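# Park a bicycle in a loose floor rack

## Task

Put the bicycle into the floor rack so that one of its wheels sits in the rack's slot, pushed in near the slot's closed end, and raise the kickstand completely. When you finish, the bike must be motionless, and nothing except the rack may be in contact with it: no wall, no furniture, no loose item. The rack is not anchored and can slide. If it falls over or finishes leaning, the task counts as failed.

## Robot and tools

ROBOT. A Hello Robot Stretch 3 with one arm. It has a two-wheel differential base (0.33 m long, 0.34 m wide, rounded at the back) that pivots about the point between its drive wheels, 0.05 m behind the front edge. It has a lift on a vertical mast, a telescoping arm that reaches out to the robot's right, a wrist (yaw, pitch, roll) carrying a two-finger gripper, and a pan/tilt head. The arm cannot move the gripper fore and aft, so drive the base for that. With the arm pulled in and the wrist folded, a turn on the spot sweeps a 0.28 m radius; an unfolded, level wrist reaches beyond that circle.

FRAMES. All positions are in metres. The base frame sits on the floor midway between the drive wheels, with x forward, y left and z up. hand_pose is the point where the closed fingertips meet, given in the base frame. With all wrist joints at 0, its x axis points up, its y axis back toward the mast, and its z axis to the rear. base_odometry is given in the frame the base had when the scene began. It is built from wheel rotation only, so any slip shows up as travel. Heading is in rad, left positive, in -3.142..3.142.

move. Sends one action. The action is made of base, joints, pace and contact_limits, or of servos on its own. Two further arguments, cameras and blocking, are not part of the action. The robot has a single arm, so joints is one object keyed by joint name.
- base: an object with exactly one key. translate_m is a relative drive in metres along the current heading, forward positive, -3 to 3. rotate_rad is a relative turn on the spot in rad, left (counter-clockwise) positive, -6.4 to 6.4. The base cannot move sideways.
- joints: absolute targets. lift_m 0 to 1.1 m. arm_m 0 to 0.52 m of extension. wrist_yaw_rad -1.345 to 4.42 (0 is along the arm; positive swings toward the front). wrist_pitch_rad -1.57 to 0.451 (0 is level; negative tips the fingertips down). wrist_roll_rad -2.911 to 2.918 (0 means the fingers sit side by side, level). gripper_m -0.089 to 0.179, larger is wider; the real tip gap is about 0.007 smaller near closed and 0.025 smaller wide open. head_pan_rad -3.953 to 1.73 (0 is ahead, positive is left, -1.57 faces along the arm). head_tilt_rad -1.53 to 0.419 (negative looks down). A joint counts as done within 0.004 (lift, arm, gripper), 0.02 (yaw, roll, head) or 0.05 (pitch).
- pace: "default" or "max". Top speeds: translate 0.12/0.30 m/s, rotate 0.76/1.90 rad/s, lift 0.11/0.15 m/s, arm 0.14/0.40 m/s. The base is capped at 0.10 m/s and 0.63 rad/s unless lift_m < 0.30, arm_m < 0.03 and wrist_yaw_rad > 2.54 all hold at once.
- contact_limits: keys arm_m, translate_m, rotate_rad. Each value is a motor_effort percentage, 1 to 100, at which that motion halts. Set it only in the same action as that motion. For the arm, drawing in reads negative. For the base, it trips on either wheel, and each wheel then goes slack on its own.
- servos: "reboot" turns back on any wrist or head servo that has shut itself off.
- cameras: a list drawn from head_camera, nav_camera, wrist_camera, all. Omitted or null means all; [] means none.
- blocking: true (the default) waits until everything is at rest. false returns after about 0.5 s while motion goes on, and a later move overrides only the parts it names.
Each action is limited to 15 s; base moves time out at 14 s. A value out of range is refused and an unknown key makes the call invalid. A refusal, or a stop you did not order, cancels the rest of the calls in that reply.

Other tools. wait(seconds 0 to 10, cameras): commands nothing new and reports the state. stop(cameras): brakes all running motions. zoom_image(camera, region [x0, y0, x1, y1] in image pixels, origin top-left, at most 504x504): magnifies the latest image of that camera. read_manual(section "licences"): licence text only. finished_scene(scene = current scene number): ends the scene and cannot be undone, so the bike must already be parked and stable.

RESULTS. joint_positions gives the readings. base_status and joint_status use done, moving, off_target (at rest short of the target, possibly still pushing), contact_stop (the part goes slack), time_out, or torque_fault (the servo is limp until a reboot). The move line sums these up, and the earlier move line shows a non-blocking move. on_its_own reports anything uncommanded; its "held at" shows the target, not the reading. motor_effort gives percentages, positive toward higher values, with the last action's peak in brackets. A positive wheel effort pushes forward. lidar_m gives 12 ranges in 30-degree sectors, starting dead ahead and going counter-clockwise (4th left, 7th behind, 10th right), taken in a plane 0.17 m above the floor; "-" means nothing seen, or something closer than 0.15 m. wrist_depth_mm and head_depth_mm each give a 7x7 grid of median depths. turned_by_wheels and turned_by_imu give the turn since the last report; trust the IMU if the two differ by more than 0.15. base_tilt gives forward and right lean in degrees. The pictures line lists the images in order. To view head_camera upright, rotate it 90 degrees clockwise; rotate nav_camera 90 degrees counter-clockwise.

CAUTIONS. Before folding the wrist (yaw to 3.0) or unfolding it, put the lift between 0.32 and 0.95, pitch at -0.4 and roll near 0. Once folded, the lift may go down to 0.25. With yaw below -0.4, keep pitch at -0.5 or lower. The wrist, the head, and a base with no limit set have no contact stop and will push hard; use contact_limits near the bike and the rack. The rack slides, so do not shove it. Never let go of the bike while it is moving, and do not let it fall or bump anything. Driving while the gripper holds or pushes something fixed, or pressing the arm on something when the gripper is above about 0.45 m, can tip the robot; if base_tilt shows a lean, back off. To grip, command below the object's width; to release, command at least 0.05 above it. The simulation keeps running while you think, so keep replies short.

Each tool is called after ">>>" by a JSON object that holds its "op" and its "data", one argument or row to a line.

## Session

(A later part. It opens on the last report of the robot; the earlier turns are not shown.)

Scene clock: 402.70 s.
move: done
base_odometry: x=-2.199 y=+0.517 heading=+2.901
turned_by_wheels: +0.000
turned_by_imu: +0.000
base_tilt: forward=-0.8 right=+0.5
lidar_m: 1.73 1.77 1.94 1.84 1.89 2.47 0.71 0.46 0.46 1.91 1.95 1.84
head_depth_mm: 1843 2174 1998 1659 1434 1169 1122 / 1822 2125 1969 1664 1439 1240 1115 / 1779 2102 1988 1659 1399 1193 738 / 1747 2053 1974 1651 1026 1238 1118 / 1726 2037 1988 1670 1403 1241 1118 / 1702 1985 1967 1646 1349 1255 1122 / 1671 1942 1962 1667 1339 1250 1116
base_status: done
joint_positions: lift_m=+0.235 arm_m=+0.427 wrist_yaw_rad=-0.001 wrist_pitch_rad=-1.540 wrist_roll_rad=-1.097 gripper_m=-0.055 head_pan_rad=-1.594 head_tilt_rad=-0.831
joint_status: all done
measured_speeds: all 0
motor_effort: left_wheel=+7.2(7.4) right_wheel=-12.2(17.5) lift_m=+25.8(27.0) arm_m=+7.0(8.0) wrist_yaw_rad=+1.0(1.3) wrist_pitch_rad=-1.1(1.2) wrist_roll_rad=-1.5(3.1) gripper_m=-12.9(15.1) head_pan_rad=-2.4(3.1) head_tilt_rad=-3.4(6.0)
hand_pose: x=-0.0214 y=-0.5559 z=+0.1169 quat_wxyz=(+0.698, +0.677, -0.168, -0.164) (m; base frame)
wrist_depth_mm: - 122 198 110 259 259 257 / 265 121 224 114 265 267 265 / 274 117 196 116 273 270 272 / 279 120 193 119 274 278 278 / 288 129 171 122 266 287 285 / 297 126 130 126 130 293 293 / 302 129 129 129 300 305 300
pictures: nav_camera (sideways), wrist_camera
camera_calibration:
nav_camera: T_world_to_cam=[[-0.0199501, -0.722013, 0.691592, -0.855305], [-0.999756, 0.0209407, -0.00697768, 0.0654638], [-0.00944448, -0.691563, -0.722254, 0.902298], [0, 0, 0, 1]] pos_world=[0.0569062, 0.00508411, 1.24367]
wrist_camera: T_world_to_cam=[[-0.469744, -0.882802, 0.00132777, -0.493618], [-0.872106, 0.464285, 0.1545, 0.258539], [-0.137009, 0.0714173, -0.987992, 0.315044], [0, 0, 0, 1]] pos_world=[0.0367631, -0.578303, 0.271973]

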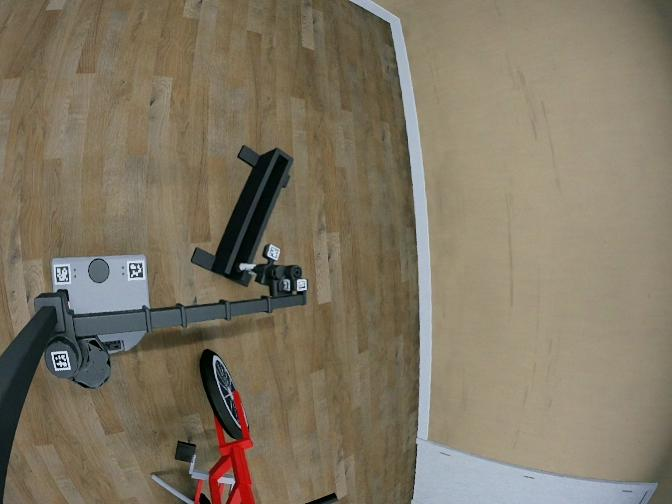

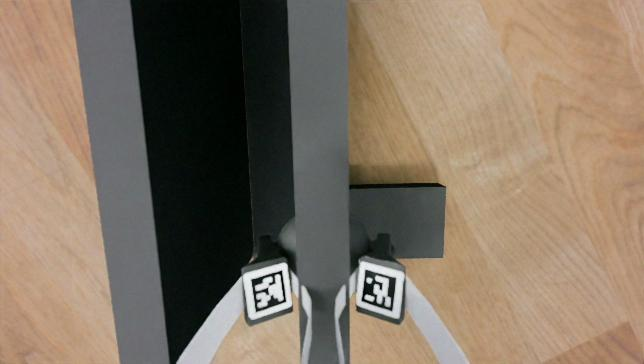

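>>> {"op": "move", "data": {
  "joints": {"gripper_m": 0.05},
  "cameras": []
}}

>>> {"op": "move", "data": {
  "joints": {"lift_m": 0.6},
  "pace": "max",
  "cameras": []
}}

>>> {"op": "move", "data": {
  "joints": {"lift_m": 1.05, "wrist_roll_rad": 0.0},
  "pace": "max",
  "cameras": ["wrist_camera"]
}}

Scene clock: 417.93 s.
move: done
base_odometry: x=-2.199 y=+0.517 heading=+2.901
turned_by_wheels: +0.000
turned_by_imu: -0.001
base_tilt: forward=-0.9 right=+0.5
lidar_m: 1.73 1.77 1.94 1.84 1.89 2.48 0.71 0.46 0.46 1.91 1.96 1.83
head_depth_mm: 1831 2175 1984 1660 1436 1160 1116 / 1814 2135 1976 1654 1425 1235 1121 / 1779 2093 1974 1660 1407 1190 740 / 1757 2043 1977 1659 1019 1232 1111 / 1720 2002 1979 1662 1406 1233 1113 / 1692 1977 1985 1650 1346 1252 1114 / 1674 1942 1957 1652 1337 1252 1110
base_status: not commanded
joint_positions: lift_m=+0.235 arm_m=+0.427 wrist_yaw_rad=-0.001 wrist_pitch_rad=-1.540 wrist_roll_rad=-1.097 gripper_m=+0.050 head_pan_rad=-1.594 head_tilt_rad=-0.831
joint_status: all done
measured_speeds: all 0
motor_effort: left_wheel=+7.6(7.9) right_wheel=-6.9(12.6) lift_m=+26.6(27.1) arm_m=+6.2(6.8) wrist_yaw_rad=+0.3(1.2) wrist_pitch_rad=-1.0(1.2) wrist_roll_rad=-1.4(1.6) gripper_m=+0.1(93.8) head_pan_rad=-2.1(3.1) head_tilt_rad=-4.0(5.8)
hand_pose: x=-0.0214 y=-0.5557 z=+0.1169 quat_wxyz=(+0.697, +0.677, -0.168, -0.164) (m; base frame)
wrist_depth_mm: 110 122 198 110 257 255 257 / 265 121 198 113 262 263 264 / 271 116 195 116 273 269 270 / 278 119 193 118 274 278 273 / 286 122 159 121 263 284 287 / 296 125 129 124 128 294 294 / 302 127 300 129 302 303 303
pictures: none
No camera images: "cameras" was empty.

Scene clock: 421.17 s.
move: done
base_odometry: x=-2.199 y=+0.517 heading=+2.900
turned_by_wheels: +0.000
turned_by_imu: -0.001
base_tilt: forward=-0.8 right=+0.5
lidar_m: 1.73 1.78 1.94 1.84 1.88 2.47 0.71 0.46 0.46 1.91 1.95 1.83
head_depth_mm: 1850 2168 1987 1668 1434 1159 1119 / 1796 2136 1982 1664 1404 455 399 / 1785 2096 1990 624 539 1214 1116 / 1754 2048 1874 777 1421 1235 1120 / 1730 2014 1984 1579 1431 1231 1114 / 1703 1982 1980 1653 1330 1249 1120 / 1664 1930 1973 1657 1339 1250 1111
base_status: not commanded
joint_positions: lift_m=+0.600 arm_m=+0.427 wrist_yaw_rad=-0.001 wrist_pitch_rad=-1.540 wrist_roll_rad=-1.097 gripper_m=+0.050 head_pan_rad=-1.594 head_tilt_rad=-0.831
joint_status: all done
measured_speeds: all 0
motor_effort: left_wheel=+7.2(8.1) right_wheel=-5.9(7.0) lift_m=+32.2(36.3) arm_m=+5.2(6.7) wrist_yaw_rad=+0.5(1.3) wrist_pitch_rad=-0.9(1.1) wrist_roll_rad=-1.4(1.8) gripper_m=+0.7(1.9) head_pan_rad=-2.6(3.3) head_tilt_rad=-5.5(6.5)
hand_pose: x=-0.0214 y=-0.5557 z=+0.4819 quat_wxyz=(+0.697, +0.677, -0.168, -0.164) (m; base frame)
wrist_depth_mm: 600 579 594 603 583 590 590 / 607 608 606 599 613 609 600 / 631 620 616 630 622 628 618 / 630 645 633 608 644 634 646 / 663 648 647 662 645 651 644 / - - 129 679 127 666 678 / - - 696 678 713 689 692
pictures: none
No camera images: "cameras" was empty.

Scene clock: 424.97 s.
move: done
base_odometry: x=-2.199 y=+0.517 heading=+2.900
turned_by_wheels: +0.000
turned_by_imu: -0.001
base_tilt: forward=-0.7 right=+0.6
lidar_m: 1.74 1.77 1.95 1.84 1.89 2.48 0.71 0.46 0.45 1.91 1.95 1.84
head_depth_mm: 1840 2190 1984 1674 1428 1160 1116 / 1814 2135 1985 1664 1430 1232 1123 / 1781 2103 1979 1655 1437 1252 1115 / 475 1993 1972 1660 1432 1227 1114 / 462 1985 1934 1651 1432 1226 1119 / 1693 1984 1972 1651 1342 1253 1114 / 1669 1947 1963 1663 1337 1252 1115
base_status: not commanded
joint_positions: lift_m=+1.050 arm_m=+0.427 wrist_yaw_rad=+0.000 wrist_pitch_rad=-1.540 wrist_roll_rad=-0.006 gripper_m=+0.050 head_pan_rad=-1.594 head_tilt_rad=-0.831
joint_status: all done
measured_speeds: all 0
motor_effort: left_wheel=+6.8(7.9) right_wheel=-5.9(6.8) lift_m=+32.4(35.9) arm_m=+4.3(6.3) wrist_yaw_rad=+0.7(1.0) wrist_pitch_rad=-1.0(1.1) wrist_roll_rad=+1.8(3.9) gripper_m=-1.2(2.5) head_pan_rad=-2.4(3.3) head_tilt_rad=-4.9(6.2)
hand_pose: x=-0.0216 y=-0.5556 z=+0.9319 quat_wxyz=(+0.509, +0.494, -0.506, -0.491) (m; base frame)
wrist_depth_mm: - - - - - - - / - - - - - - - / - - - - - - - / - - - - - - - / - - - - 936 777 - / - - 129 - 127 - 878 / - - - - - - -
pictures: wrist_camera
camera_calibration:
wrist_camera: T_world_to_cam=[[-0.999655, 0.00796878, -0.0250435, 0.0134816], [0.0044265, 0.990361, 0.138439, 0.458581], [0.0259053, 0.13828, -0.990054, 1.16282], [0, 0, 0, 1]] pos_world=[-0.0186761, -0.615063, 1.0881]

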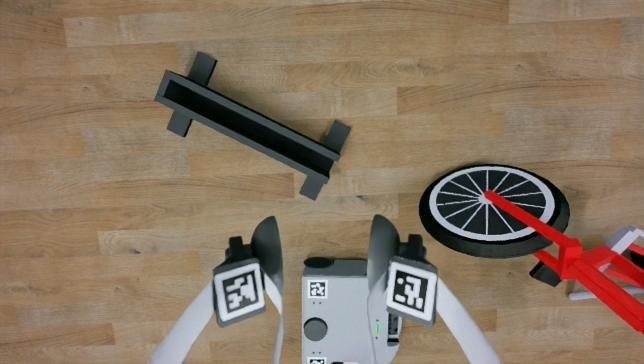

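>>> {"op": "move", "data": {
  "joints": {"lift_m": 0.85, "arm_m": 0.0, "wrist_pitch_rad": -0.4, "gripper_m": 0.03},
  "base": {"rotate_rad": -0.53},
  "pace": "max",
  "cameras": []
}}

>>> {"op": "move", "data": {
  "joints": {"wrist_yaw_rad": 3.0},
  "pace": "max",
  "cameras": []
}}

>>> {"op": "move", "data": {
  "joints": {"lift_m": 0.29, "head_pan_rad": 0.0, "head_tilt_rad": -0.6},
  "pace": "max",
  "cameras": ["nav_camera"]
}}

Scene clock: 488.67 s.
move: done
base_odometry: x=-2.199 y=+0.517 heading=+2.371
turned_by_wheels: -0.530
turned_by_imu: -0.535
base_tilt: forward=-0.8 right=+0.5
lidar_m: 1.83 1.74 1.77 1.95 1.85 1.88 2.47 0.71 0.46 0.46 1.91 1.95
head_depth_mm: 2916 2449 1972 1656 - - 1103 / 2677 2428 1976 1661 - - 1102 / 2429 2437 1977 1660 - - 960 / 2255 2445 1974 1664 339 320 1097 / 2086 2294 1975 1663 1399 1250 1116 / 1930 2205 1974 1660 1421 1210 1121 / 1801 2034 1978 1654 1424 1170 1112
base_status: done
joint_positions: lift_m=+0.850 arm_m=+0.003 wrist_yaw_rad=+0.000 wrist_pitch_rad=-0.421 wrist_roll_rad=-0.004 gripper_m=+0.030 head_pan_rad=-1.595 head_tilt_rad=-0.832
joint_status: all done
joint sent to its limit — arm_m, lower limit.
measured_speeds: all 0
motor_effort: left_wheel=+6.7(12.0) right_wheel=-5.1(11.3) lift_m=+25.2(29.7) arm_m=-11.4(14.8) wrist_yaw_rad=+0.6(1.1) wrist_pitch_rad=+3.7(5.1) wrist_roll_rad=+1.2(1.9) gripper_m=-1.4(78.8) head_pan_rad=-2.4(3.1) head_tilt_rad=-4.4(6.1)
hand_pose: x=-0.0216 y=-0.3718 z=+0.8620 quat_wxyz=(+0.693, +0.148, -0.690, -0.148) (m; base frame)
wrist_depth_mm: - - - - - - - / - - - - - - - / - - - - - - - / - - - - - - - / - - - - - - - / - - 129 148 132 - - / - - 945 - 946 580 510
pictures: none
No camera images: "cameras" was empty.

Scene clock: 490.50 s.
move: done
base_odometry: x=-2.199 y=+0.517 heading=+2.371
turned_by_wheels: +0.000
turned_by_imu: +0.000
base_tilt: forward=-0.9 right=+0.5
lidar_m: 1.83 1.73 1.77 1.95 1.84 1.88 2.46 0.71 0.46 0.45 1.91 1.94
head_depth_mm: 2939 2456 1984 1655 - - 1105 / 2687 2443 1977 1662 - 1211 1120 / 2418 2429 1975 1661 - 1213 946 / 2238 2415 1977 1660 1485 289 285 / 2093 2294 1993 1653 309 1208 1097 / 1929 2202 1983 1654 1392 1193 1113 / 1794 2036 1970 1650 1426 1177 1114
base_status: not commanded
joint_positions: lift_m=+0.850 arm_m=+0.003 wrist_yaw_rad=+2.998 wrist_pitch_rad=-0.421 wrist_roll_rad=-0.004 gripper_m=+0.030 head_pan_rad=-1.595 head_tilt_rad=-0.832
joint_status: all done
measured_speeds: all 0
motor_effort: left_wheel=+6.7(7.3) right_wheel=-5.2(5.7) lift_m=+29.8(30.7) arm_m=-10.9(12.4) wrist_yaw_rad=+2.4(4.9) wrist_pitch_rad=+3.7(3.9) wrist_roll_rad=+1.1(1.5) gripper_m=-0.5(1.9) head_pan_rad=-2.3(3.5) head_tilt_rad=-4.0(5.9)
hand_pose: x=+0.0109 y=+0.0739 z=+0.8620 quat_wxyz=(+0.197, +0.699, +0.098, +0.681) (m; base frame)
wrist_depth_mm: - 134 - - - - - / - 146 - - - - - / - 160 - - - - - / - 185 - - - - - / - - 208 - - - - / - - 130 147 132 - - / - - 265 - 998 - -
pictures: none
No camera images: "cameras" was empty.

Scene clock: 495.03 s.
move: done
base_odometry: x=-2.199 y=+0.517 heading=+2.371
turned_by_wheels: +0.000
turned_by_imu: -0.001
base_tilt: forward=-0.8 right=+0.5
lidar_m: 1.84 1.73 1.78 1.94 1.85 1.88 2.47 0.72 0.46 0.45 1.91 1.95
head_depth_mm: 1948 2126 2302 2084 1686 1325 1112 / 2143 2346 2534 2108 1663 1344 1187 / 2031 2319 2563 2103 1673 1398 1197 / 1894 2118 2432 2096 1682 1400 1194 / 1772 1955 2204 2111 1690 1403 1194 / 1635 1813 2019 2104 1675 1398 1197 / 1540 1687 1857 1999 1682 1398 1198
base_status: not commanded
joint_positions: lift_m=+0.290 arm_m=+0.003 wrist_yaw_rad=+2.998 wrist_pitch_rad=-0.421 wrist_roll_rad=-0.004 gripper_m=+0.030 head_pan_rad=-0.006 head_tilt_rad=-0.606
joint_status: all done
measured_speeds: all 0
motor_effort: left_wheel=+6.2(7.6) right_wheel=-4.9(6.0) lift_m=+24.7(27.2) arm_m=-6.1(11.0) wrist_yaw_rad=+1.6(2.3) wrist_pitch_rad=+3.6(3.8) wrist_roll_rad=+1.0(1.4) gripper_m=-1.7(2.4) head_pan_rad=+2.5(5.2) head_tilt_rad=+2.0(5.5)
hand_pose: x=+0.0108 y=+0.0740 z=+0.3021 quat_wxyz=(+0.197, +0.699, +0.098, +0.681) (m; base frame)
wrist_depth_mm: - 134 - - - - - / - 145 - - - - - / 981 159 849 918 937 918 923 / 742 186 695 737 733 716 719 / 605 565 206 556 596 591 591 / 512 511 130 147 132 502 496 / 443 281 260 275 425 435 431
pictures: nav_camera (sideways)
camera_calibration:
nav_camera: T_world_to_cam=[[0.549371, -0.00624771, 0.835555, -1.04643], [-0.00191712, -0.999979, -0.00621666, 0.0583881], [0.835576, 0.00181339, -0.549371, 0.672256], [0, 0, 0, 1]] pos_world=[0.013267, 0.05063, 1.24403]

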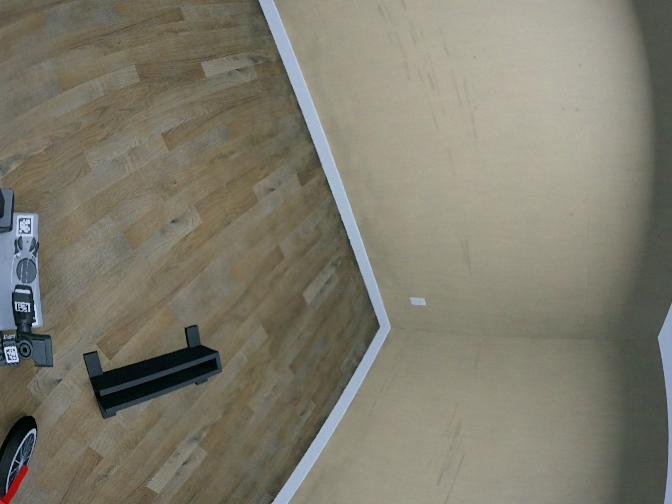

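>>> {"op": "move", "data": {
  "base": {"translate_m": 1.04},
  "pace": "max",
  "cameras": []
}}

>>> {"op": "move", "data": {
  "base": {"rotate_rad": -1.31},
  "pace": "max",
  "cameras": ["nav_camera"]
}}

Scene clock: 504.83 s.
move: done
base_odometry: x=-2.945 y=+1.242 heading=+2.371
turned_by_wheels: +0.000
turned_by_imu: +0.005
base_tilt: forward=-0.8 right=+0.5
lidar_m: 0.92 0.87 0.89 1.17 2.42 2.46 3.24 1.21 2.02 1.41 1.33 1.32
head_depth_mm: 1183 1380 1582 1767 1677 1397 1189 / 1075 1236 1444 1735 1675 1392 1191 / 992 1123 1291 1529 1648 1395 1193 / 915 1029 1167 1357 1561 1396 1191 / 854 951 1070 1219 1415 1396 1196 / 796 880 982 1106 1270 1369 1195 / 746 819 906 1017 1149 1304 1195
base_status: done
joint_positions: lift_m=+0.290 arm_m=+0.003 wrist_yaw_rad=+2.999 wrist_pitch_rad=-0.421 wrist_roll_rad=-0.004 gripper_m=+0.030 head_pan_rad=-0.006 head_tilt_rad=-0.605
joint_status: not commanded
measured_speeds: all 0
motor_effort: left_wheel=+4.1(13.8) right_wheel=-3.6(4.9) lift_m=+30.2(33.7) arm_m=+0.4(4.6) wrist_yaw_rad=+0.9(2.0) wrist_pitch_rad=+3.7(3.8) wrist_roll_rad=+1.2(1.5) gripper_m=-1.3(2.0) head_pan_rad=+3.2(4.1) head_tilt_rad=+3.7(4.1)
hand_pose: x=+0.0107 y=+0.0740 z=+0.3021 quat_wxyz=(+0.197, +0.699, +0.098, +0.681) (m; base frame)
wrist_depth_mm: - 134 - - - - - / - 146 - - - - - / 942 160 853 910 944 837 737 / 732 186 665 728 716 709 686 / 608 582 206 564 596 582 587 / 508 505 130 147 132 501 502 / 449 284 256 274 421 430 432
pictures: none
No camera images: "cameras" was empty.

Scene clock: 506.77 s.
move: done
base_odometry: x=-2.945 y=+1.242 heading=+1.061
turned_by_wheels: -1.310
turned_by_imu: -1.321
base_tilt: forward=-0.8 right=+0.5
lidar_m: 1.34 1.34 1.04 0.88 0.87 0.98 1.61 2.41 2.71 1.21 2.94 1.61
head_depth_mm: 1390 1594 1840 2045 1673 1389 1189 / 1336 1503 1752 1976 1673 1398 1188 / 1276 1435 1643 1891 1674 1398 1192 / 1222 1376 1565 1805 1683 1396 1192 / 1175 1303 1479 1713 1682 1401 1196 / 1132 1256 1406 1617 1686 1398 1198 / 1086 1205 1349 1535 1666 1401 1197
base_status: done
joint_positions: lift_m=+0.290 arm_m=+0.003 wrist_yaw_rad=+2.999 wrist_pitch_rad=-0.421 wrist_roll_rad=-0.004 gripper_m=+0.030 head_pan_rad=-0.006 head_tilt_rad=-0.605
joint_status: not commanded
measured_speeds: all 0
motor_effort: left_wheel=+5.5(14.9) right_wheel=-4.4(10.3) lift_m=+24.6(30.1) arm_m=-0.8(1.5) wrist_yaw_rad=+1.1(1.7) wrist_pitch_rad=+3.7(3.9) wrist_roll_rad=+1.0(1.5) gripper_m=-0.4(2.1) head_pan_rad=+3.0(3.8) head_tilt_rad=+2.7(3.7)
hand_pose: x=+0.0107 y=+0.0740 z=+0.3021 quat_wxyz=(+0.197, +0.699, +0.098, +0.681) (m; base frame)
wrist_depth_mm: - 134 - - - - - / - 145 166 - - - - / 764 159 190 954 955 895 944 / 721 186 671 717 717 730 730 / 617 580 207 553 593 586 580 / 507 507 130 147 132 501 506 / 440 283 260 274 424 435 440
pictures: nav_camera (sideways)
camera_calibration:
nav_camera: T_world_to_cam=[[0.548379, -0.0061132, 0.836208, -1.04727], [-0.00167536, -0.999979, -0.00621178, 0.0583803], [0.836228, 0.00200546, -0.548378, 0.67096], [0, 0, 0, 1]] pos_world=[0.0133239, 0.0506313, 1.24404]

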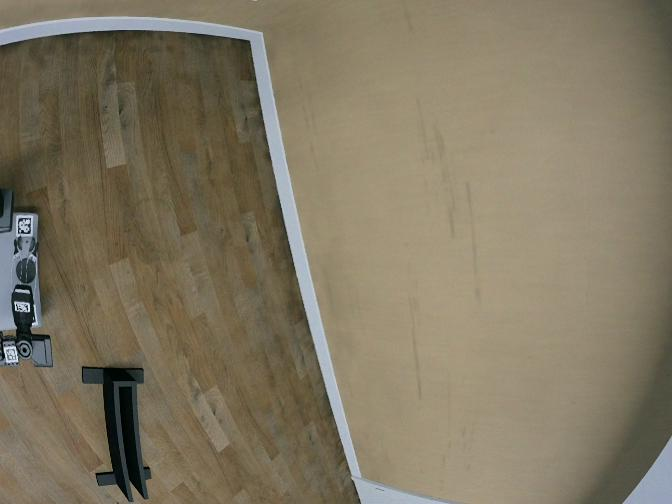

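>>> {"op": "move", "data": {
  "base": {"translate_m": 0.68},
  "pace": "max",
  "cameras": []
}}

>>> {"op": "move", "data": {
  "base": {"rotate_rad": -1.417},
  "pace": "max",
  "cameras": ["nav_camera"]
}}

Scene clock: 515.70 s.
move: done
base_odometry: x=-2.614 y=+1.835 heading=+1.061
turned_by_wheels: +0.000
turned_by_imu: +0.003
base_tilt: forward=-0.9 right=+0.5
lidar_m: 0.70 0.69 0.78 1.08 1.08 1.22 2.01 3.03 1.32 1.46 1.53 0.83
head_depth_mm: 691 792 916 1089 1344 1394 1187 / 662 749 863 1019 1242 1385 1195 / 634 715 819 953 1145 1333 1195 / 608 683 777 898 1063 1302 1190 / 587 653 740 850 997 1211 1194 / 563 626 702 802 934 1122 1192 / 543 601 672 762 879 1045 1168
base_status: done
joint_positions: lift_m=+0.290 arm_m=+0.003 wrist_yaw_rad=+2.999 wrist_pitch_rad=-0.421 wrist_roll_rad=-0.004 gripper_m=+0.030 head_pan_rad=-0.006 head_tilt_rad=-0.605
joint_status: not commanded
measured_speeds: all 0
motor_effort: left_wheel=+3.3(14.0) right_wheel=-4.3(4.8) lift_m=+28.9(33.3) arm_m=-8.2(9.1) wrist_yaw_rad=+1.5(1.9) wrist_pitch_rad=+3.6(3.9) wrist_roll_rad=+0.9(1.4) gripper_m=-0.1(2.4) head_pan_rad=+3.3(4.0) head_tilt_rad=+2.2(3.6)
hand_pose: x=+0.0106 y=+0.0740 z=+0.3021 quat_wxyz=(+0.197, +0.699, +0.099, +0.681) (m; base frame)
wrist_depth_mm: - 134 - - - 697 583 / - 145 - - - 713 605 / 852 160 860 936 932 781 620 / 737 185 679 746 725 730 620 / 598 574 207 567 585 588 586 / 508 497 130 148 132 501 506 / 438 284 258 275 425 436 434
pictures: none
No camera images: "cameras" was empty.

Scene clock: 517.70 s.
move: done
base_odometry: x=-2.614 y=+1.835 heading=-0.355
turned_by_wheels: -1.417
turned_by_imu: -1.429
base_tilt: forward=-0.8 right=+0.5
lidar_m: 3.64 1.18 0.76 0.70 0.70 0.86 1.08 1.09 1.34 2.69 3.06 1.32
head_depth_mm: 3575 3848 2250 1674 1637 1328 1146 / 3464 3753 2830 2117 1682 1397 1194 / 3359 3715 2824 2098 1667 1393 1188 / 3320 3645 2808 2119 1696 1399 1193 / 3201 3539 2841 2105 1682 1397 1192 / 3161 3533 2828 2108 1674 1399 1193 / 3041 3482 2841 2121 1691 1405 1190
base_status: done
joint_positions: lift_m=+0.290 arm_m=+0.003 wrist_yaw_rad=+2.999 wrist_pitch_rad=-0.421 wrist_roll_rad=-0.004 gripper_m=+0.030 head_pan_rad=-0.006 head_tilt_rad=-0.605
joint_status: not commanded
measured_speeds: all 0
motor_effort: left_wheel=+4.3(15.3) right_wheel=-3.6(10.6) lift_m=+25.7(28.1) arm_m=-12.7(12.7) wrist_yaw_rad=+1.3(1.6) wrist_pitch_rad=+3.7(3.8) wrist_roll_rad=+0.7(1.5) gripper_m=-0.3(1.7) head_pan_rad=+3.4(3.4) head_tilt_rad=+2.4(3.2)
hand_pose: x=+0.0106 y=+0.0740 z=+0.3021 quat_wxyz=(+0.197, +0.699, +0.099, +0.681) (m; base frame)
wrist_depth_mm: 557 134 633 684 743 - - / 599 145 694 739 - - - / 652 160 748 820 840 876 920 / 685 186 669 734 736 726 724 / 603 578 206 559 598 596 589 / 513 503 130 148 132 500 502 / 440 285 257 274 425 436 430
pictures: nav_camera (sideways)
camera_calibration:
nav_camera: T_world_to_cam=[[0.548276, -0.00609412, 0.836275, -1.04736], [-0.00164089, -0.999979, -0.00621127, 0.0583794], [0.836296, 0.00203325, -0.548275, 0.670825], [0, 0, 0, 1]] pos_world=[0.0133294, 0.0506315, 1.24404]

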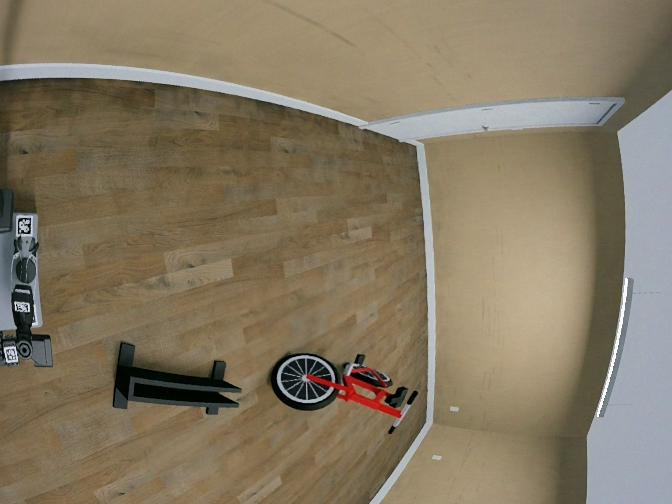

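>>> {"op": "move", "data": {
  "base": {"translate_m": 1.36},
  "pace": "max",
  "cameras": []
}}

>>> {"op": "move", "data": {
  "base": {"rotate_rad": -0.308},
  "joints": {"lift_m": 0.85, "head_pan_rad": -1.5, "head_tilt_rad": -0.8},
  "pace": "max",
  "cameras": []
}}

>>> {"op": "move", "data": {
  "joints": {"wrist_yaw_rad": 0.0},
  "pace": "max",
  "cameras": ["nav_camera", "head_camera"]
}}

Scene clock: 532.53 s.
move: done
base_odometry: x=-1.339 y=+1.363 heading=-0.355
turned_by_wheels: +0.000
turned_by_imu: +0.006
base_tilt: forward=-0.8 right=+0.6
lidar_m: 2.32 1.48 0.98 0.90 0.90 1.12 2.28 2.44 0.70 0.57 0.83 2.55
head_depth_mm: 2195 2487 2711 2086 1670 1399 1195 / 2149 2424 2664 2110 1674 1395 1188 / 2110 2349 2598 2116 1671 1401 1191 / 2070 2286 2546 2101 1687 1395 1195 / 2006 2251 2511 2123 1688 1402 1191 / 1968 2183 2464 2116 1681 1396 1195 / 1911 2145 2407 2111 1688 1393 1194
base_status: done
joint_positions: lift_m=+0.290 arm_m=+0.003 wrist_yaw_rad=+2.999 wrist_pitch_rad=-0.421 wrist_roll_rad=-0.004 gripper_m=+0.030 head_pan_rad=-0.006 head_tilt_rad=-0.605
joint_status: not commanded
measured_speeds: all 0
motor_effort: left_wheel=+3.7(14.6) right_wheel=-3.0(4.7) lift_m=+29.0(33.8) arm_m=-12.0(13.2) wrist_yaw_rad=+0.9(1.8) wrist_pitch_rad=+3.6(3.8) wrist_roll_rad=+1.3(1.4) gripper_m=-1.1(2.3) head_pan_rad=+4.0(4.0) head_tilt_rad=+2.6(4.4)
hand_pose: x=+0.0106 y=+0.0740 z=+0.3021 quat_wxyz=(+0.197, +0.699, +0.099, +0.681) (m; base frame)
wrist_depth_mm: 716 134 - - - - - / - 145 165 - - - - / 826 160 191 941 947 941 919 / 751 186 679 735 714 726 704 / 608 569 207 560 590 592 582 / 507 501 129 147 131 505 502 / 446 283 257 274 424 434 435
pictures: none
No camera images: "cameras" was empty.

Scene clock: 537.07 s.
move: done
base_odometry: x=-1.339 y=+1.363 heading=-0.663
turned_by_wheels: -0.308
turned_by_imu: -0.311
base_tilt: forward=-0.8 right=+0.5
lidar_m: 2.37 2.33 1.19 0.91 0.91 0.95 1.38 2.41 2.57 0.61 0.57 0.90
head_depth_mm: 3135 2644 2106 1721 1365 - 1125 / 3184 2675 2071 1720 1496 - 1125 / 3056 2659 2094 1716 1504 - 285 / 2882 2659 2081 1714 1265 - 289 / 2756 2632 2086 1721 1159 287 1127 / 2622 2633 2085 1678 1146 1250 1124 / 2493 2646 2078 1631 1403 1277 1123
base_status: done
joint_positions: lift_m=+0.850 arm_m=+0.003 wrist_yaw_rad=+2.999 wrist_pitch_rad=-0.420 wrist_roll_rad=-0.004 gripper_m=+0.030 head_pan_rad=-1.494 head_tilt_rad=-0.790
joint_status: all done
measured_speeds: all 0
motor_effort: left_wheel=+5.4(13.0) right_wheel=-4.7(10.0) lift_m=+31.8(35.8) arm_m=-12.4(13.0) wrist_yaw_rad=+1.1(2.0) wrist_pitch_rad=+3.6(3.8) wrist_roll_rad=+1.1(1.5) gripper_m=-0.1(2.2) head_pan_rad=-2.9(5.0) head_tilt_rad=-3.3(7.7)
hand_pose: x=+0.0106 y=+0.0741 z=+0.8622 quat_wxyz=(+0.197, +0.699, +0.098, +0.681) (m; base frame)
wrist_depth_mm: 646 134 - - - - - / 704 145 168 - - - - / 759 159 - - - - - / - 176 - - - - - / - 209 207 - - - - / - - 129 148 132 - - / - - 263 - 954 - -
pictures: none
No camera images: "cameras" was empty.

Scene clock: 538.90 s.
move: done
base_odometry: x=-1.339 y=+1.363 heading=-0.663
turned_by_wheels: +0.000
turned_by_imu: +0.000
base_tilt: forward=-0.8 right=+0.5
lidar_m: 2.38 2.33 1.19 0.91 0.90 0.95 1.38 2.41 2.56 0.61 0.57 0.90
head_depth_mm: 3108 2654 2091 1709 1366 - 1090 / 3151 2640 2091 1724 1497 - 1094 / 3036 2667 2076 1713 336 - 1092 / 2871 2651 2087 1726 369 1250 1127 / 2756 2643 2078 1721 1187 1253 1123 / 2611 2638 2089 1683 1145 1249 1120 / 2490 2639 2071 1641 1395 1274 1126
base_status: not commanded
joint_positions: lift_m=+0.850 arm_m=+0.003 wrist_yaw_rad=+0.002 wrist_pitch_rad=-0.420 wrist_roll_rad=-0.004 gripper_m=+0.030 head_pan_rad=-1.494 head_tilt_rad=-0.790
joint_status: all done
measured_speeds: all 0
motor_effort: left_wheel=+5.3(6.6) right_wheel=-4.7(5.6) lift_m=+29.1(32.2) arm_m=-12.2(12.8) wrist_yaw_rad=-2.0(3.5) wrist_pitch_rad=+3.6(3.7) wrist_roll_rad=+1.0(1.3) gripper_m=-0.5(1.6) head_pan_rad=-2.5(3.9) head_tilt_rad=-5.0(6.0)
hand_pose: x=-0.0210 y=-0.3719 z=+0.8622 quat_wxyz=(+0.693, +0.149, -0.690, -0.147) (m; base frame)
wrist_depth_mm: - - - - - - - / - - - - - - - / - - - - - - - / - - - - - - - / 678 - - - - - - / 701 - 129 147 132 - - / 790 953 683 969 930 826 -
pictures: head_camera (sideways), nav_camera (sideways)
camera_calibration:
head_camera: T_world_to_cam=[[-0.00726675, 0.73374, -0.679392, 0.912316], [0.999884, 0.0144481, 0.00490917, -0.0126793], [0.013418, -0.679277, -0.733759, 0.910026], [0, 0, 0, 1]] pos_world=[0.00709665, -0.0510593, 1.28762]
nav_camera: T_world_to_cam=[[0.0502459, -0.69123, 0.720886, -0.893909], [-0.996802, -0.0796161, -0.00686353, 0.0652975], [0.0621384, -0.718236, -0.69302, 0.863839], [0, 0, 0, 1]] pos_world=[0.0563263, 0.00774262, 1.24351]

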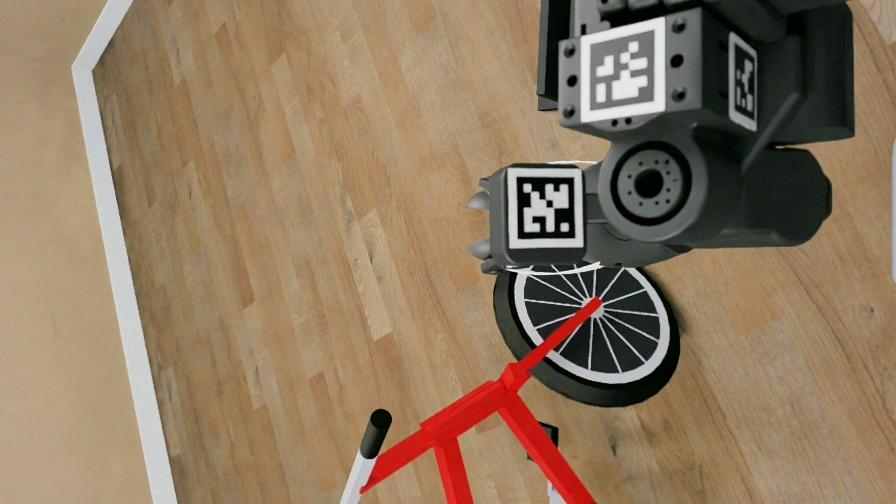

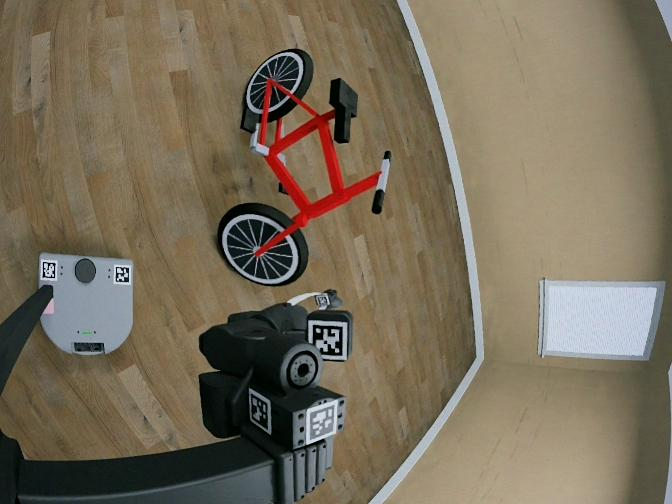

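>>> {"op": "move", "data": {
  "joints": {"wrist_pitch_rad": -1.55, "lift_m": 1.08, "arm_m": 0.3, "gripper_m": 0.05},
  "pace": "max",
  "cameras": ["wrist_camera"]
}}

Scene clock: 544.40 s.
move: done
base_odometry: x=-1.339 y=+1.363 heading=-0.663
turned_by_wheels: +0.000
turned_by_imu: -0.001
base_tilt: forward=-0.8 right=+0.6
lidar_m: 2.38 2.33 1.19 0.92 0.91 0.95 1.37 2.41 2.56 0.60 0.57 0.90
head_depth_mm: 3101 2634 2089 1725 1369 1273 1126 / 3138 2639 2097 1720 1404 1267 1129 / 308 381 2024 1722 1460 1275 1130 / 346 2358 2017 1707 1323 1269 1128 / 2727 2650 2072 1719 1187 1252 1122 / 2607 2625 2088 1666 1145 1244 1127 / 2526 2630 2069 1631 1393 1268 1127
base_status: not commanded
joint_positions: lift_m=+1.080 arm_m=+0.300 wrist_yaw_rad=-0.001 wrist_pitch_rad=-1.543 wrist_roll_rad=-0.003 gripper_m=+0.050 head_pan_rad=-1.495 head_tilt_rad=-0.790
joint_status: all done
measured_speeds: all 0
motor_effort: left_wheel=+5.3(6.5) right_wheel=-5.3(5.5) lift_m=+31.9(36.1) arm_m=+11.5(14.2) wrist_yaw_rad=+1.1(2.1) wrist_pitch_rad=-1.3(3.3) wrist_roll_rad=+0.8(1.3) gripper_m=-0.2(78.7) head_pan_rad=-1.5(2.9) head_tilt_rad=-4.4(6.2)
hand_pose: x=-0.0216 y=-0.4279 z=+0.9619 quat_wxyz=(+0.507, +0.494, -0.506, -0.493) (m; base frame)
wrist_depth_mm: 696 865 737 - - - - / 984 - 846 - - - - / - - - - - - - / - - - - - - - / - - - - - - - / - - 129 - 127 - - / - - - - - - -
pictures: wrist_camera
camera_calibration:
wrist_camera: T_world_to_cam=[[-0.999614, 0.0118845, -0.0251046, 0.0149626], [0.00821799, 0.989918, 0.141401, 0.324928], [0.0265319, 0.141141, -0.989634, 1.17573], [0, 0, 0, 1]] pos_world=[-0.018908, -0.487774, 1.11798]

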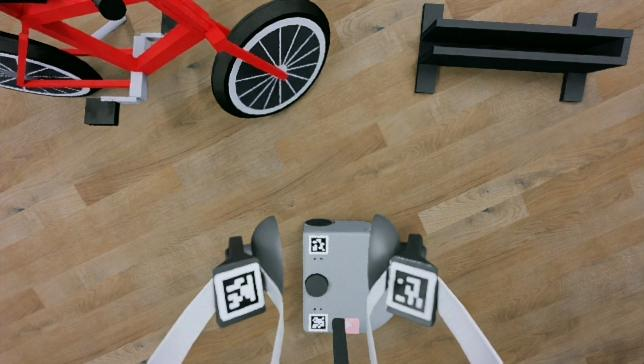

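>>> {"op": "move", "data": {
  "base": {"rotate_rad": 0.18},
  "joints": {"arm_m": 0.35},
  "cameras": []
}}

>>> {"op": "move", "data": {
  "base": {"translate_m": -0.84},
  "joints": {"lift_m": 0.7},
  "cameras": []
}}

>>> {"op": "move", "data": {
  "base": {"rotate_rad": -0.154},
  "joints": {"head_pan_rad": -1.6},
  "cameras": ["wrist_camera"]
}}

Scene clock: 568.23 s.
move: done
base_odometry: x=-1.339 y=+1.363 heading=-0.483
turned_by_wheels: +0.180
turned_by_imu: +0.181
base_tilt: forward=-0.8 right=+0.6
lidar_m: 2.33 1.80 1.05 0.90 0.90 1.03 1.77 2.42 2.77 0.57 0.58 1.08
head_depth_mm: 2931 2667 2088 1725 1448 1275 1125 / 2841 2657 2089 1721 1467 1278 1126 / 348 2471 1983 1713 1327 1272 1126 / 377 2449 2029 1720 1214 1272 1124 / 2609 2616 2073 1129 1186 1255 1125 / 2527 2632 2023 1670 1398 1268 1128 / 2470 2645 2075 1174 1370 1268 1123
base_status: done
joint_positions: lift_m=+1.080 arm_m=+0.350 wrist_yaw_rad=-0.001 wrist_pitch_rad=-1.544 wrist_roll_rad=-0.003 gripper_m=+0.050 head_pan_rad=-1.495 head_tilt_rad=-0.790
joint_status: all done
measured_speeds: all 0
motor_effort: left_wheel=-5.6(7.7) right_wheel=+6.9(9.8) lift_m=+27.7(29.5) arm_m=+12.5(14.6) wrist_yaw_rad=+1.3(1.5) wrist_pitch_rad=-1.3(1.4) wrist_roll_rad=+0.6(1.0) gripper_m=+0.4(1.6) head_pan_rad=-1.2(2.9) head_tilt_rad=-4.6(6.3)
hand_pose: x=-0.0216 y=-0.4778 z=+0.9619 quat_wxyz=(+0.507, +0.494, -0.506, -0.493) (m; base frame)
wrist_depth_mm: 803 832 603 - - - - / - 875 - 811 - - - / - - - - - - - / - - - - - - - / - - - - - - - / - - 130 - 127 - - / - - - - - - -
pictures: none
No camera images: "cameras" was empty.

Scene clock: 577.73 s.
move: done
base_odometry: x=-2.082 y=+1.753 heading=-0.483
turned_by_wheels: +0.000
turned_by_imu: -0.004
base_tilt: forward=-0.8 right=+0.6
lidar_m: 3.11 1.38 0.78 0.67 0.67 0.77 1.32 1.61 1.85 3.06 1.00 1.01
head_depth_mm: 2611 2566 2108 1726 1430 363 308 / 3030 2641 2085 506 430 386 1075 / 3041 2652 1925 601 1426 1246 1132 / 2918 2643 2073 699 1442 1224 1131 / 2838 2626 2079 1716 1465 1243 1127 / 2734 2633 2058 1710 1359 1270 1122 / 2696 2652 2086 1723 1458 1273 1126
base_status: done
joint_positions: lift_m=+0.700 arm_m=+0.350 wrist_yaw_rad=-0.001 wrist_pitch_rad=-1.544 wrist_roll_rad=-0.003 gripper_m=+0.050 head_pan_rad=-1.495 head_tilt_rad=-0.790
joint_status: all done
measured_speeds: all 0
motor_effort: left_wheel=-4.6(9.7) right_wheel=+4.1(4.5) lift_m=+23.5(28.2) arm_m=+5.5(13.1) wrist_yaw_rad=+0.8(1.6) wrist_pitch_rad=-1.2(1.5) wrist_roll_rad=+0.8(1.2) gripper_m=+0.1(1.9) head_pan_rad=-2.5(3.3) head_tilt_rad=-3.6(6.2)
hand_pose: x=-0.0216 y=-0.4778 z=+0.5819 quat_wxyz=(+0.507, +0.494, -0.506, -0.493) (m; base frame)
wrist_depth_mm: 699 681 684 693 686 684 672 / 700 721 642 712 705 693 709 / 718 732 720 727 723 699 707 / 756 728 738 734 746 711 739 / 776 768 750 761 745 747 738 / 784 779 130 761 127 789 763 / 818 806 801 - 793 807 801
pictures: none
No camera images: "cameras" was empty.

Scene clock: 578.93 s.
move: done
base_odometry: x=-2.082 y=+1.753 heading=-0.637
turned_by_wheels: -0.154
turned_by_imu: -0.155
base_tilt: forward=-0.8 right=+0.5
lidar_m: 3.18 1.87 0.87 0.68 0.68 0.72 1.06 1.61 1.73 2.54 3.05 1.00
head_depth_mm: 1906 2110 2085 1729 1464 1252 314 / 2153 2385 2104 1720 420 362 331 / 2470 2576 2031 514 1401 1277 1125 / 2954 2612 586 619 1438 1253 1129 / 3092 2668 2063 1681 1440 1251 1129 / 2888 2652 2077 1710 1461 1246 1125 / 2773 2650 2075 1723 1459 1241 1126
base_status: done
joint_positions: lift_m=+0.700 arm_m=+0.350 wrist_yaw_rad=-0.001 wrist_pitch_rad=-1.544 wrist_roll_rad=-0.003 gripper_m=+0.050 head_pan_rad=-1.594 head_tilt_rad=-0.790
joint_status: all done
measured_speeds: all 0
motor_effort: left_wheel=+7.2(8.0) right_wheel=-5.7(6.3) lift_m=+24.3(24.8) arm_m=+5.9(6.6) wrist_yaw_rad=+1.0(1.3) wrist_pitch_rad=-1.3(1.4) wrist_roll_rad=+0.6(1.1) gripper_m=-0.2(1.6) head_pan_rad=-3.0(3.9) head_tilt_rad=-4.4(5.4)
hand_pose: x=-0.0216 y=-0.4778 z=+0.5819 quat_wxyz=(+0.507, +0.494, -0.506, -0.493) (m; base frame)
wrist_depth_mm: 687 685 682 683 688 687 680 / 712 691 682 710 706 698 693 / 727 733 718 712 705 709 719 / 748 747 738 749 742 726 729 / 771 767 754 743 748 742 756 / 774 779 129 755 127 769 749 / 809 823 791 - 793 799 782
pictures: wrist_camera
camera_calibration:
wrist_camera: T_world_to_cam=[[-0.999614, 0.0118909, -0.0251018, 0.00601796], [0.00821811, 0.989883, 0.141651, 0.427931], [0.0265322, 0.14139, -0.989598, 0.806823], [0, 0, 0, 1]] pos_world=[-0.018908, -0.537749, 0.737965]

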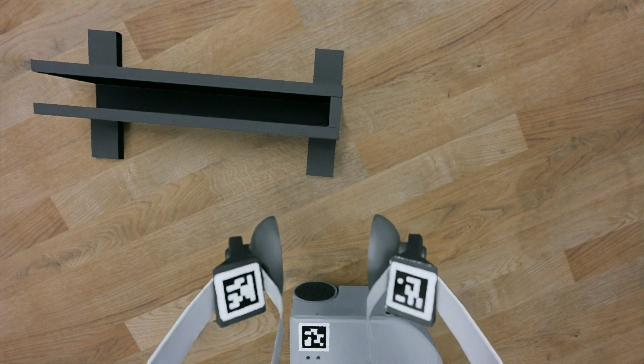

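>>> {"op": "move", "data": {
  "base": {"translate_m": 0.46},
  "joints": {"arm_m": 0.495, "gripper_m": -0.05, "lift_m": 0.5, "wrist_roll_rad": -0.1},
  "cameras": []
}}

>>> {"op": "move", "data": {
  "joints": {"lift_m": 0.32},
  "cameras": ["wrist_camera", "head_camera"]
}}

Scene clock: 604.40 s.
move: done
base_odometry: x=-1.713 y=+1.479 heading=-0.637
turned_by_wheels: +0.000
turned_by_imu: -0.001
base_tilt: forward=-0.9 right=+0.6
lidar_m: 2.76 2.47 1.12 0.87 0.87 0.92 1.36 2.02 2.17 2.93 0.68 0.68
head_depth_mm: 2417 2538 2075 1716 1458 1251 1127 / 2733 2634 2079 1727 1465 1248 506 / 3084 2630 2080 1673 671 589 1093 / 3091 2664 2073 843 1439 1256 1127 / 2843 2615 2092 1673 1454 1270 1124 / 2706 2657 2081 1710 1462 1272 1124 / 2576 2626 2086 1717 1462 1218 1119
base_status: done
joint_positions: lift_m=+0.500 arm_m=+0.495 wrist_yaw_rad=-0.001 wrist_pitch_rad=-1.544 wrist_roll_rad=-0.095 gripper_m=-0.049 head_pan_rad=-1.594 head_tilt_rad=-0.790
joint_status: all done
measured_speeds: all 0
motor_effort: left_wheel=+6.2(10.8) right_wheel=-2.3(3.2) lift_m=+23.4(26.5) arm_m=+13.0(14.6) wrist_yaw_rad=+1.0(1.6) wrist_pitch_rad=-1.2(1.3) wrist_roll_rad=-1.9(4.1) gripper_m=-15.9(99.9) head_pan_rad=-2.2(3.3) head_tilt_rad=-4.4(6.2)
hand_pose: x=-0.0216 y=-0.6227 z=+0.3819 quat_wxyz=(+0.530, +0.516, -0.482, -0.470) (m; base frame)
wrist_depth_mm: 501 507 504 506 503 501 507 / 527 513 516 515 519 508 501 / 533 526 528 515 524 525 518 / 436 551 539 471 398 533 518 / 565 564 562 384 440 435 478 / 582 577 569 128 563 565 421 / 587 583 593 584 582 592 583
pictures: none
No camera images: "cameras" was empty.

Scene clock: 606.87 s.
move: done
base_odometry: x=-1.713 y=+1.479 heading=-0.637
turned_by_wheels: +0.000
turned_by_imu: +0.000
base_tilt: forward=-0.8 right=+0.5
lidar_m: 2.75 2.47 1.12 0.87 0.86 0.92 1.36 2.03 2.18 2.93 0.68 0.68
head_depth_mm: 2434 2517 2078 1724 1464 1254 1124 / 2724 2635 2094 1713 1471 1245 1125 / 3083 2637 2086 1718 1423 780 672 / 3052 2668 2098 1718 1260 1253 1129 / 2880 2630 2087 1719 1452 1272 1126 / 2722 2648 2083 1720 1459 1277 1123 / 2568 2652 2075 1712 1454 1215 1124
base_status: not commanded
joint_positions: lift_m=+0.320 arm_m=+0.495 wrist_yaw_rad=-0.001 wrist_pitch_rad=-1.544 wrist_roll_rad=-0.095 gripper_m=-0.049 head_pan_rad=-1.594 head_tilt_rad=-0.790
joint_status: all done
measured_speeds: all 0
motor_effort: left_wheel=+6.4(6.7) right_wheel=-2.7(3.2) lift_m=+24.4(26.8) arm_m=+12.7(13.2) wrist_yaw_rad=+0.6(1.6) wrist_pitch_rad=-1.2(1.4) wrist_roll_rad=-2.2(2.4) gripper_m=-16.2(17.6) head_pan_rad=-2.0(3.4) head_tilt_rad=-4.3(5.8)
hand_pose: x=-0.0216 y=-0.6227 z=+0.2019 quat_wxyz=(+0.530, +0.516, -0.482, -0.470) (m; base frame)
wrist_depth_mm: 340 337 338 339 332 334 335 / 342 343 345 343 344 343 341 / 356 355 355 337 355 351 348 / 367 368 363 203 289 362 357 / 372 375 368 205 313 208 209 / 385 389 384 128 255 282 311 / 397 395 391 390 219 220 220
pictures: head_camera (sideways), wrist_camera
camera_calibration:
head_camera: T_world_to_cam=[[0.0661375, 0.731069, -0.679091, 0.911476], [0.996318, -0.0855974, 0.00488352, -0.0126241], [-0.0545582, -0.676913, -0.734038, 0.910804], [0, 0, 0, 1]] pos_world=[0.00198675, -0.0508972, 1.2876]
wrist_camera: T_world_to_cam=[[-0.996549, -0.0798344, -0.0227351, -0.0593145], [-0.0822688, 0.986384, 0.142401, 0.620865], [0.011057, 0.14378, -0.989548, 0.452413], [0, 0, 0, 1]] pos_world=[-0.0130343, -0.682195, 0.357924]

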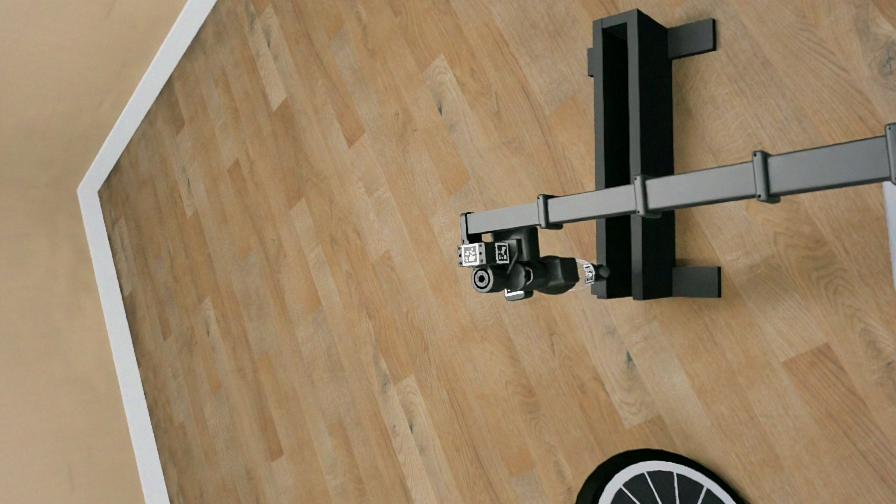

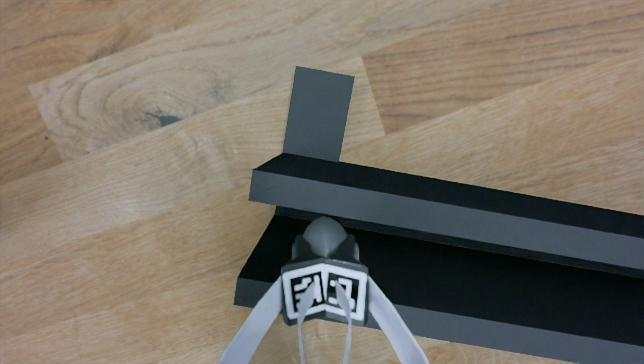

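>>> {"op": "move", "data": {
  "joints": {"arm_m": 0.471},
  "cameras": []
}}

>>> {"op": "move", "data": {
  "joints": {"lift_m": 0.24},
  "cameras": ["wrist_camera"]
}}

>>> {"op": "move", "data": {
  "joints": {"arm_m": 0.391},
  "cameras": ["wrist_camera"]
}}

Scene clock: 623.30 s.
move: done
base_odometry: x=-1.713 y=+1.479 heading=-0.637
turned_by_wheels: +0.000
turned_by_imu: -0.001
base_tilt: forward=-0.7 right=+0.5
lidar_m: 2.76 2.47 1.12 0.87 0.87 0.92 1.36 2.03 2.17 2.94 0.68 0.68
head_depth_mm: 2421 2569 2081 1714 1469 1252 1127 / 2739 2653 2080 1729 1471 1248 1120 / 3101 2627 2082 1716 1263 778 671 / 3036 2664 2094 1722 1261 1246 1124 / 2909 2640 2098 1723 1451 1266 1130 / 2710 2659 2078 1710 1467 1275 1129 / 2556 2633 2072 1714 1449 1220 1127
base_status: not commanded
joint_positions: lift_m=+0.320 arm_m=+0.471 wrist_yaw_rad=-0.001 wrist_pitch_rad=-1.544 wrist_roll_rad=-0.095 gripper_m=-0.049 head_pan_rad=-1.594 head_tilt_rad=-0.790
joint_status: all done
measured_speeds: all 0
motor_effort: left_wheel=+5.7(6.8) right_wheel=-2.5(3.2) lift_m=+23.1(24.7) arm_m=-11.2(14.0) wrist_yaw_rad=+1.2(1.4) wrist_pitch_rad=-1.1(1.3) wrist_roll_rad=-1.7(2.3) gripper_m=-15.5(16.9) head_pan_rad=-3.7(3.7) head_tilt_rad=-4.7(5.8)
hand_pose: x=-0.0216 y=-0.5987 z=+0.2019 quat_wxyz=(+0.530, +0.516, -0.482, -0.470) (m; base frame)
wrist_depth_mm: 338 341 341 333 336 335 338 / 347 348 344 326 345 343 342 / 353 353 354 335 350 348 348 / 368 367 368 203 203 203 354 / 380 369 370 248 294 316 319 / 380 384 382 128 214 217 250 / 397 398 392 393 392 393 389
pictures: none
No camera images: "cameras" was empty.

Scene clock: 624.87 s.
move: done
base_odometry: x=-1.713 y=+1.479 heading=-0.637
turned_by_wheels: +0.000
turned_by_imu: +0.000
base_tilt: forward=-0.8 right=+0.5
lidar_m: 2.76 2.48 1.12 0.87 0.87 0.92 1.36 2.03 2.17 2.94 0.68 0.68
head_depth_mm: 2399 2530 2079 1723 1470 1247 1126 / 2721 2645 2086 1726 1462 1252 1129 / 3103 2655 2093 1728 1459 1206 756 / 3022 2630 2080 1724 1032 1256 1127 / 2862 2614 2073 1725 1468 1271 1130 / 2718 2673 2070 1728 1462 1276 1123 / 2574 2624 2078 1717 1469 1218 1126
base_status: not commanded
joint_positions: lift_m=+0.240 arm_m=+0.471 wrist_yaw_rad=-0.001 wrist_pitch_rad=-1.544 wrist_roll_rad=-0.095 gripper_m=-0.049 head_pan_rad=-1.594 head_tilt_rad=-0.790
joint_status: all done
measured_speeds: all 0
motor_effort: left_wheel=+6.5(6.8) right_wheel=-3.6(3.6) lift_m=+22.4(26.6) arm_m=-11.1(12.2) wrist_yaw_rad=+1.0(1.5) wrist_pitch_rad=-1.1(1.3) wrist_roll_rad=-1.8(2.3) gripper_m=-16.2(17.5) head_pan_rad=-2.1(3.0) head_tilt_rad=-3.7(6.1)
hand_pose: x=-0.0216 y=-0.5987 z=+0.1219 quat_wxyz=(+0.530, +0.516, -0.482, -0.470) (m; base frame)
wrist_depth_mm: 264 263 263 246 262 262 262 / 271 272 269 252 268 266 267 / 279 277 274 256 273 272 272 / 285 284 123 123 123 161 276 / 296 292 292 156 253 125 124 / 300 300 167 127 196 213 243 / 313 308 132 134 136 152 172
pictures: wrist_camera
camera_calibration:
wrist_camera: T_world_to_cam=[[-0.996545, -0.0798764, -0.0227342, -0.059242], [-0.0823103, 0.98638, 0.142405, 0.608575], [0.0110498, 0.143785, -0.989547, 0.369799], [0, 0, 0, 1]] pos_world=[-0.0130315, -0.658189, 0.277922]

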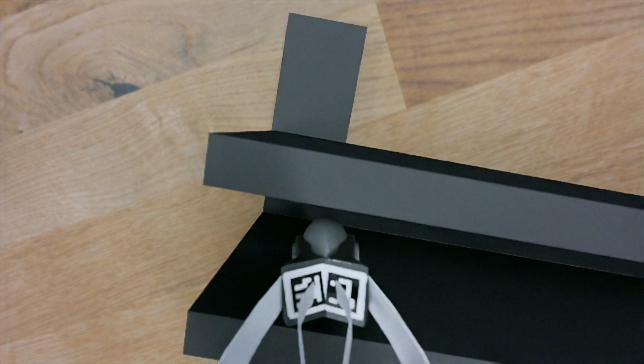

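Scene clock: 626.67 s.
move: done
base_odometry: x=-1.713 y=+1.479 heading=-0.637
turned_by_wheels: +0.000
turned_by_imu: +0.000
base_tilt: forward=-0.7 right=+0.5
lidar_m: 2.75 2.47 1.12 0.87 0.87 0.92 1.36 2.03 2.17 2.94 0.68 0.68
head_depth_mm: 2417 2554 2085 1728 1470 1253 1126 / 2727 2659 2074 1722 1461 1241 1130 / 3108 2643 2087 1718 1462 1179 756 / 3056 2632 2069 1716 970 1214 1126 / 2875 2639 2067 1725 1469 1253 1127 / 2690 2652 2085 1715 1455 1271 1133 / 2584 2631 2073 1711 1477 1216 1118
base_status: not commanded
joint_positions: lift_m=+0.240 arm_m=+0.391 wrist_yaw_rad=-0.001 wrist_pitch_rad=-1.538 wrist_roll_rad=-0.095 gripper_m=-0.049 head_pan_rad=-1.594 head_tilt_rad=-0.790
joint_status: all done
measured_speeds: all 0
motor_effort: left_wheel=+6.0(6.7) right_wheel=-2.4(3.0) lift_m=+23.8(24.9) arm_m=-13.2(14.5) wrist_yaw_rad=+0.9(1.4) wrist_pitch_rad=-2.2(2.8) wrist_roll_rad=-1.8(2.3) gripper_m=-15.9(17.2) head_pan_rad=-2.4(3.7) head_tilt_rad=-4.7(5.4)
hand_pose: x=-0.0216 y=-0.5202 z=+0.1218 quat_wxyz=(+0.531, +0.515, -0.483, -0.468) (m; base frame)
wrist_depth_mm: 268 268 263 261 263 262 261 / 271 270 271 267 270 267 266 / 280 277 274 258 275 270 273 / 286 285 124 123 123 122 122 / 295 293 288 156 255 253 251 / 302 300 186 128 172 170 169 / 311 307 133 134 133 134 133
pictures: wrist_camera
camera_calibration:
wrist_camera: T_world_to_cam=[[-0.996491, -0.080687, -0.0222412, -0.0534602], [-0.0829789, 0.987146, 0.13659, 0.53227], [0.0109343, 0.137956, -0.990378, 0.355484], [0, 0, 0, 1]] pos_world=[-0.0129925, -0.578783, 0.278172]

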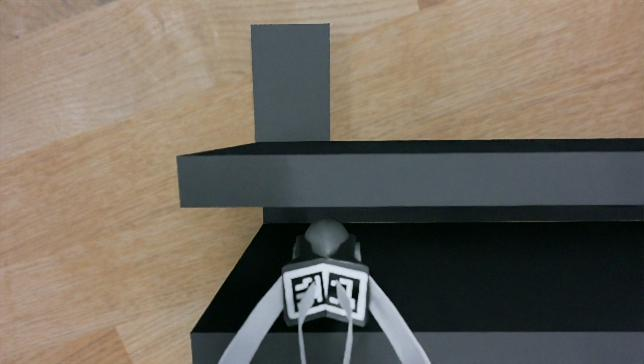

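>>> {"op": "move", "data": {
  "joints": {"lift_m": 0.6},
  "cameras": ["wrist_camera"]
}}

Scene clock: 663.10 s.
move: done
base_odometry: x=-1.713 y=+1.479 heading=-0.637
turned_by_wheels: +0.000
turned_by_imu: -0.001
base_tilt: forward=-0.8 right=+0.6
lidar_m: 2.76 2.47 1.12 0.87 0.87 0.92 1.36 2.03 2.17 2.93 0.68 0.68
head_depth_mm: 2415 2549 2089 1725 1472 1254 1120 / 2773 2642 2095 1723 1467 459 397 / 3134 2645 2089 653 554 1213 1129 / 3074 2657 2083 694 1406 1212 1125 / 2898 2637 2077 1670 1462 1248 1120 / 2732 2619 2062 1729 1460 1275 1120 / 2564 2633 2068 1717 1466 1222 1119
base_status: not commanded
joint_positions: lift_m=+0.600 arm_m=+0.391 wrist_yaw_rad=-0.001 wrist_pitch_rad=-1.543 wrist_roll_rad=-0.095 gripper_m=-0.049 head_pan_rad=-1.594 head_tilt_rad=-0.790
joint_status: all done
measured_speeds: all 0
motor_effort: left_wheel=+5.9(6.8) right_wheel=-2.8(3.1) lift_m=+32.4(37.7) arm_m=+0.5(13.7) wrist_yaw_rad=+0.6(1.3) wrist_pitch_rad=-1.4(2.4) wrist_roll_rad=-1.8(2.3) gripper_m=-15.5(17.6) head_pan_rad=-2.7(3.4) head_tilt_rad=-5.4(6.0)
hand_pose: x=-0.0216 y=-0.5190 z=+0.4819 quat_wxyz=(+0.530, +0.516, -0.482, -0.470) (m; base frame)
wrist_depth_mm: 595 597 598 591 591 587 582 / 438 607 609 600 613 606 600 / - 624 613 625 610 612 599 / 645 645 641 617 601 587 480 / 667 669 655 631 659 651 654 / 669 677 667 128 675 656 668 / 712 700 680 620 687 685 676
pictures: wrist_camera
camera_calibration:
wrist_camera: T_world_to_cam=[[-0.996491, -0.0805885, -0.0226174, -0.0451206], [-0.0829845, 0.986505, 0.141147, 0.479361], [0.0109374, 0.142528, -0.98973, 0.713989], [0, 0, 0, 1]] pos_world=[-0.0129919, -0.578292, 0.637976]

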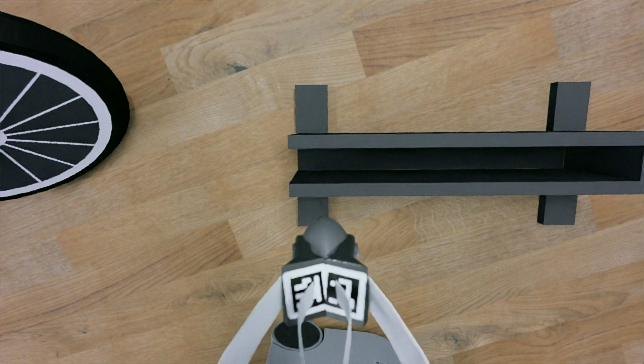

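>>> {"op": "move", "data": {
  "base": {"translate_m": -0.39},
  "joints": {"lift_m": 0.42, "arm_m": 0.43},
  "cameras": ["wrist_camera"]
}}

Scene clock: 688.33 s.
move: done
base_odometry: x=-2.026 y=+1.711 heading=-0.637
turned_by_wheels: +0.000
turned_by_imu: -0.002
base_tilt: forward=-0.8 right=+0.5
lidar_m: 3.10 1.96 0.91 0.71 0.70 0.75 1.10 1.68 1.80 2.64 3.03 0.94
head_depth_mm: 1984 2184 2078 1731 1463 1268 1132 / 2237 2452 2072 1726 1469 1275 1106 / 2576 2643 2076 1723 1379 665 600 / 3007 2647 2073 1715 1234 1234 1120 / 3007 2650 2080 1714 1466 1230 1123 / 2877 2612 2061 1708 1457 1213 1123 / 2743 2660 2081 1719 1467 1200 1122
base_status: done
joint_positions: lift_m=+0.420 arm_m=+0.430 wrist_yaw_rad=-0.001 wrist_pitch_rad=-1.544 wrist_roll_rad=-0.095 gripper_m=-0.049 head_pan_rad=-1.594 head_tilt_rad=-0.790
joint_status: all done
measured_speeds: all 0
motor_effort: left_wheel=+3.2(4.3) right_wheel=-3.8(9.6) lift_m=+24.1(28.8) arm_m=+11.4(14.7) wrist_yaw_rad=+0.5(1.4) wrist_pitch_rad=-1.2(1.5) wrist_roll_rad=-2.0(2.2) gripper_m=-15.4(17.4) head_pan_rad=-2.1(3.2) head_tilt_rad=-3.6(6.2)
hand_pose: x=-0.0216 y=-0.5578 z=+0.3019 quat_wxyz=(+0.530, +0.516, -0.482, -0.470) (m; base frame)
wrist_depth_mm: 435 433 430 430 429 419 423 / 439 439 439 444 430 437 433 / 435 453 448 439 441 448 449 / 416 405 406 396 393 462 453 / 461 483 468 307 476 473 470 / 493 496 496 127 488 485 479 / 508 501 498 498 492 497 494
pictures: wrist_camera
camera_calibration:
wrist_camera: T_world_to_cam=[[-0.996491, -0.0805666, -0.0226931, -0.052282], [-0.0829838, 0.986373, 0.142065, 0.542679], [0.0109382, 0.143449, -0.989597, 0.541855], [0, 0, 0, 1]] pos_world=[-0.0129919, -0.617224, 0.457936]

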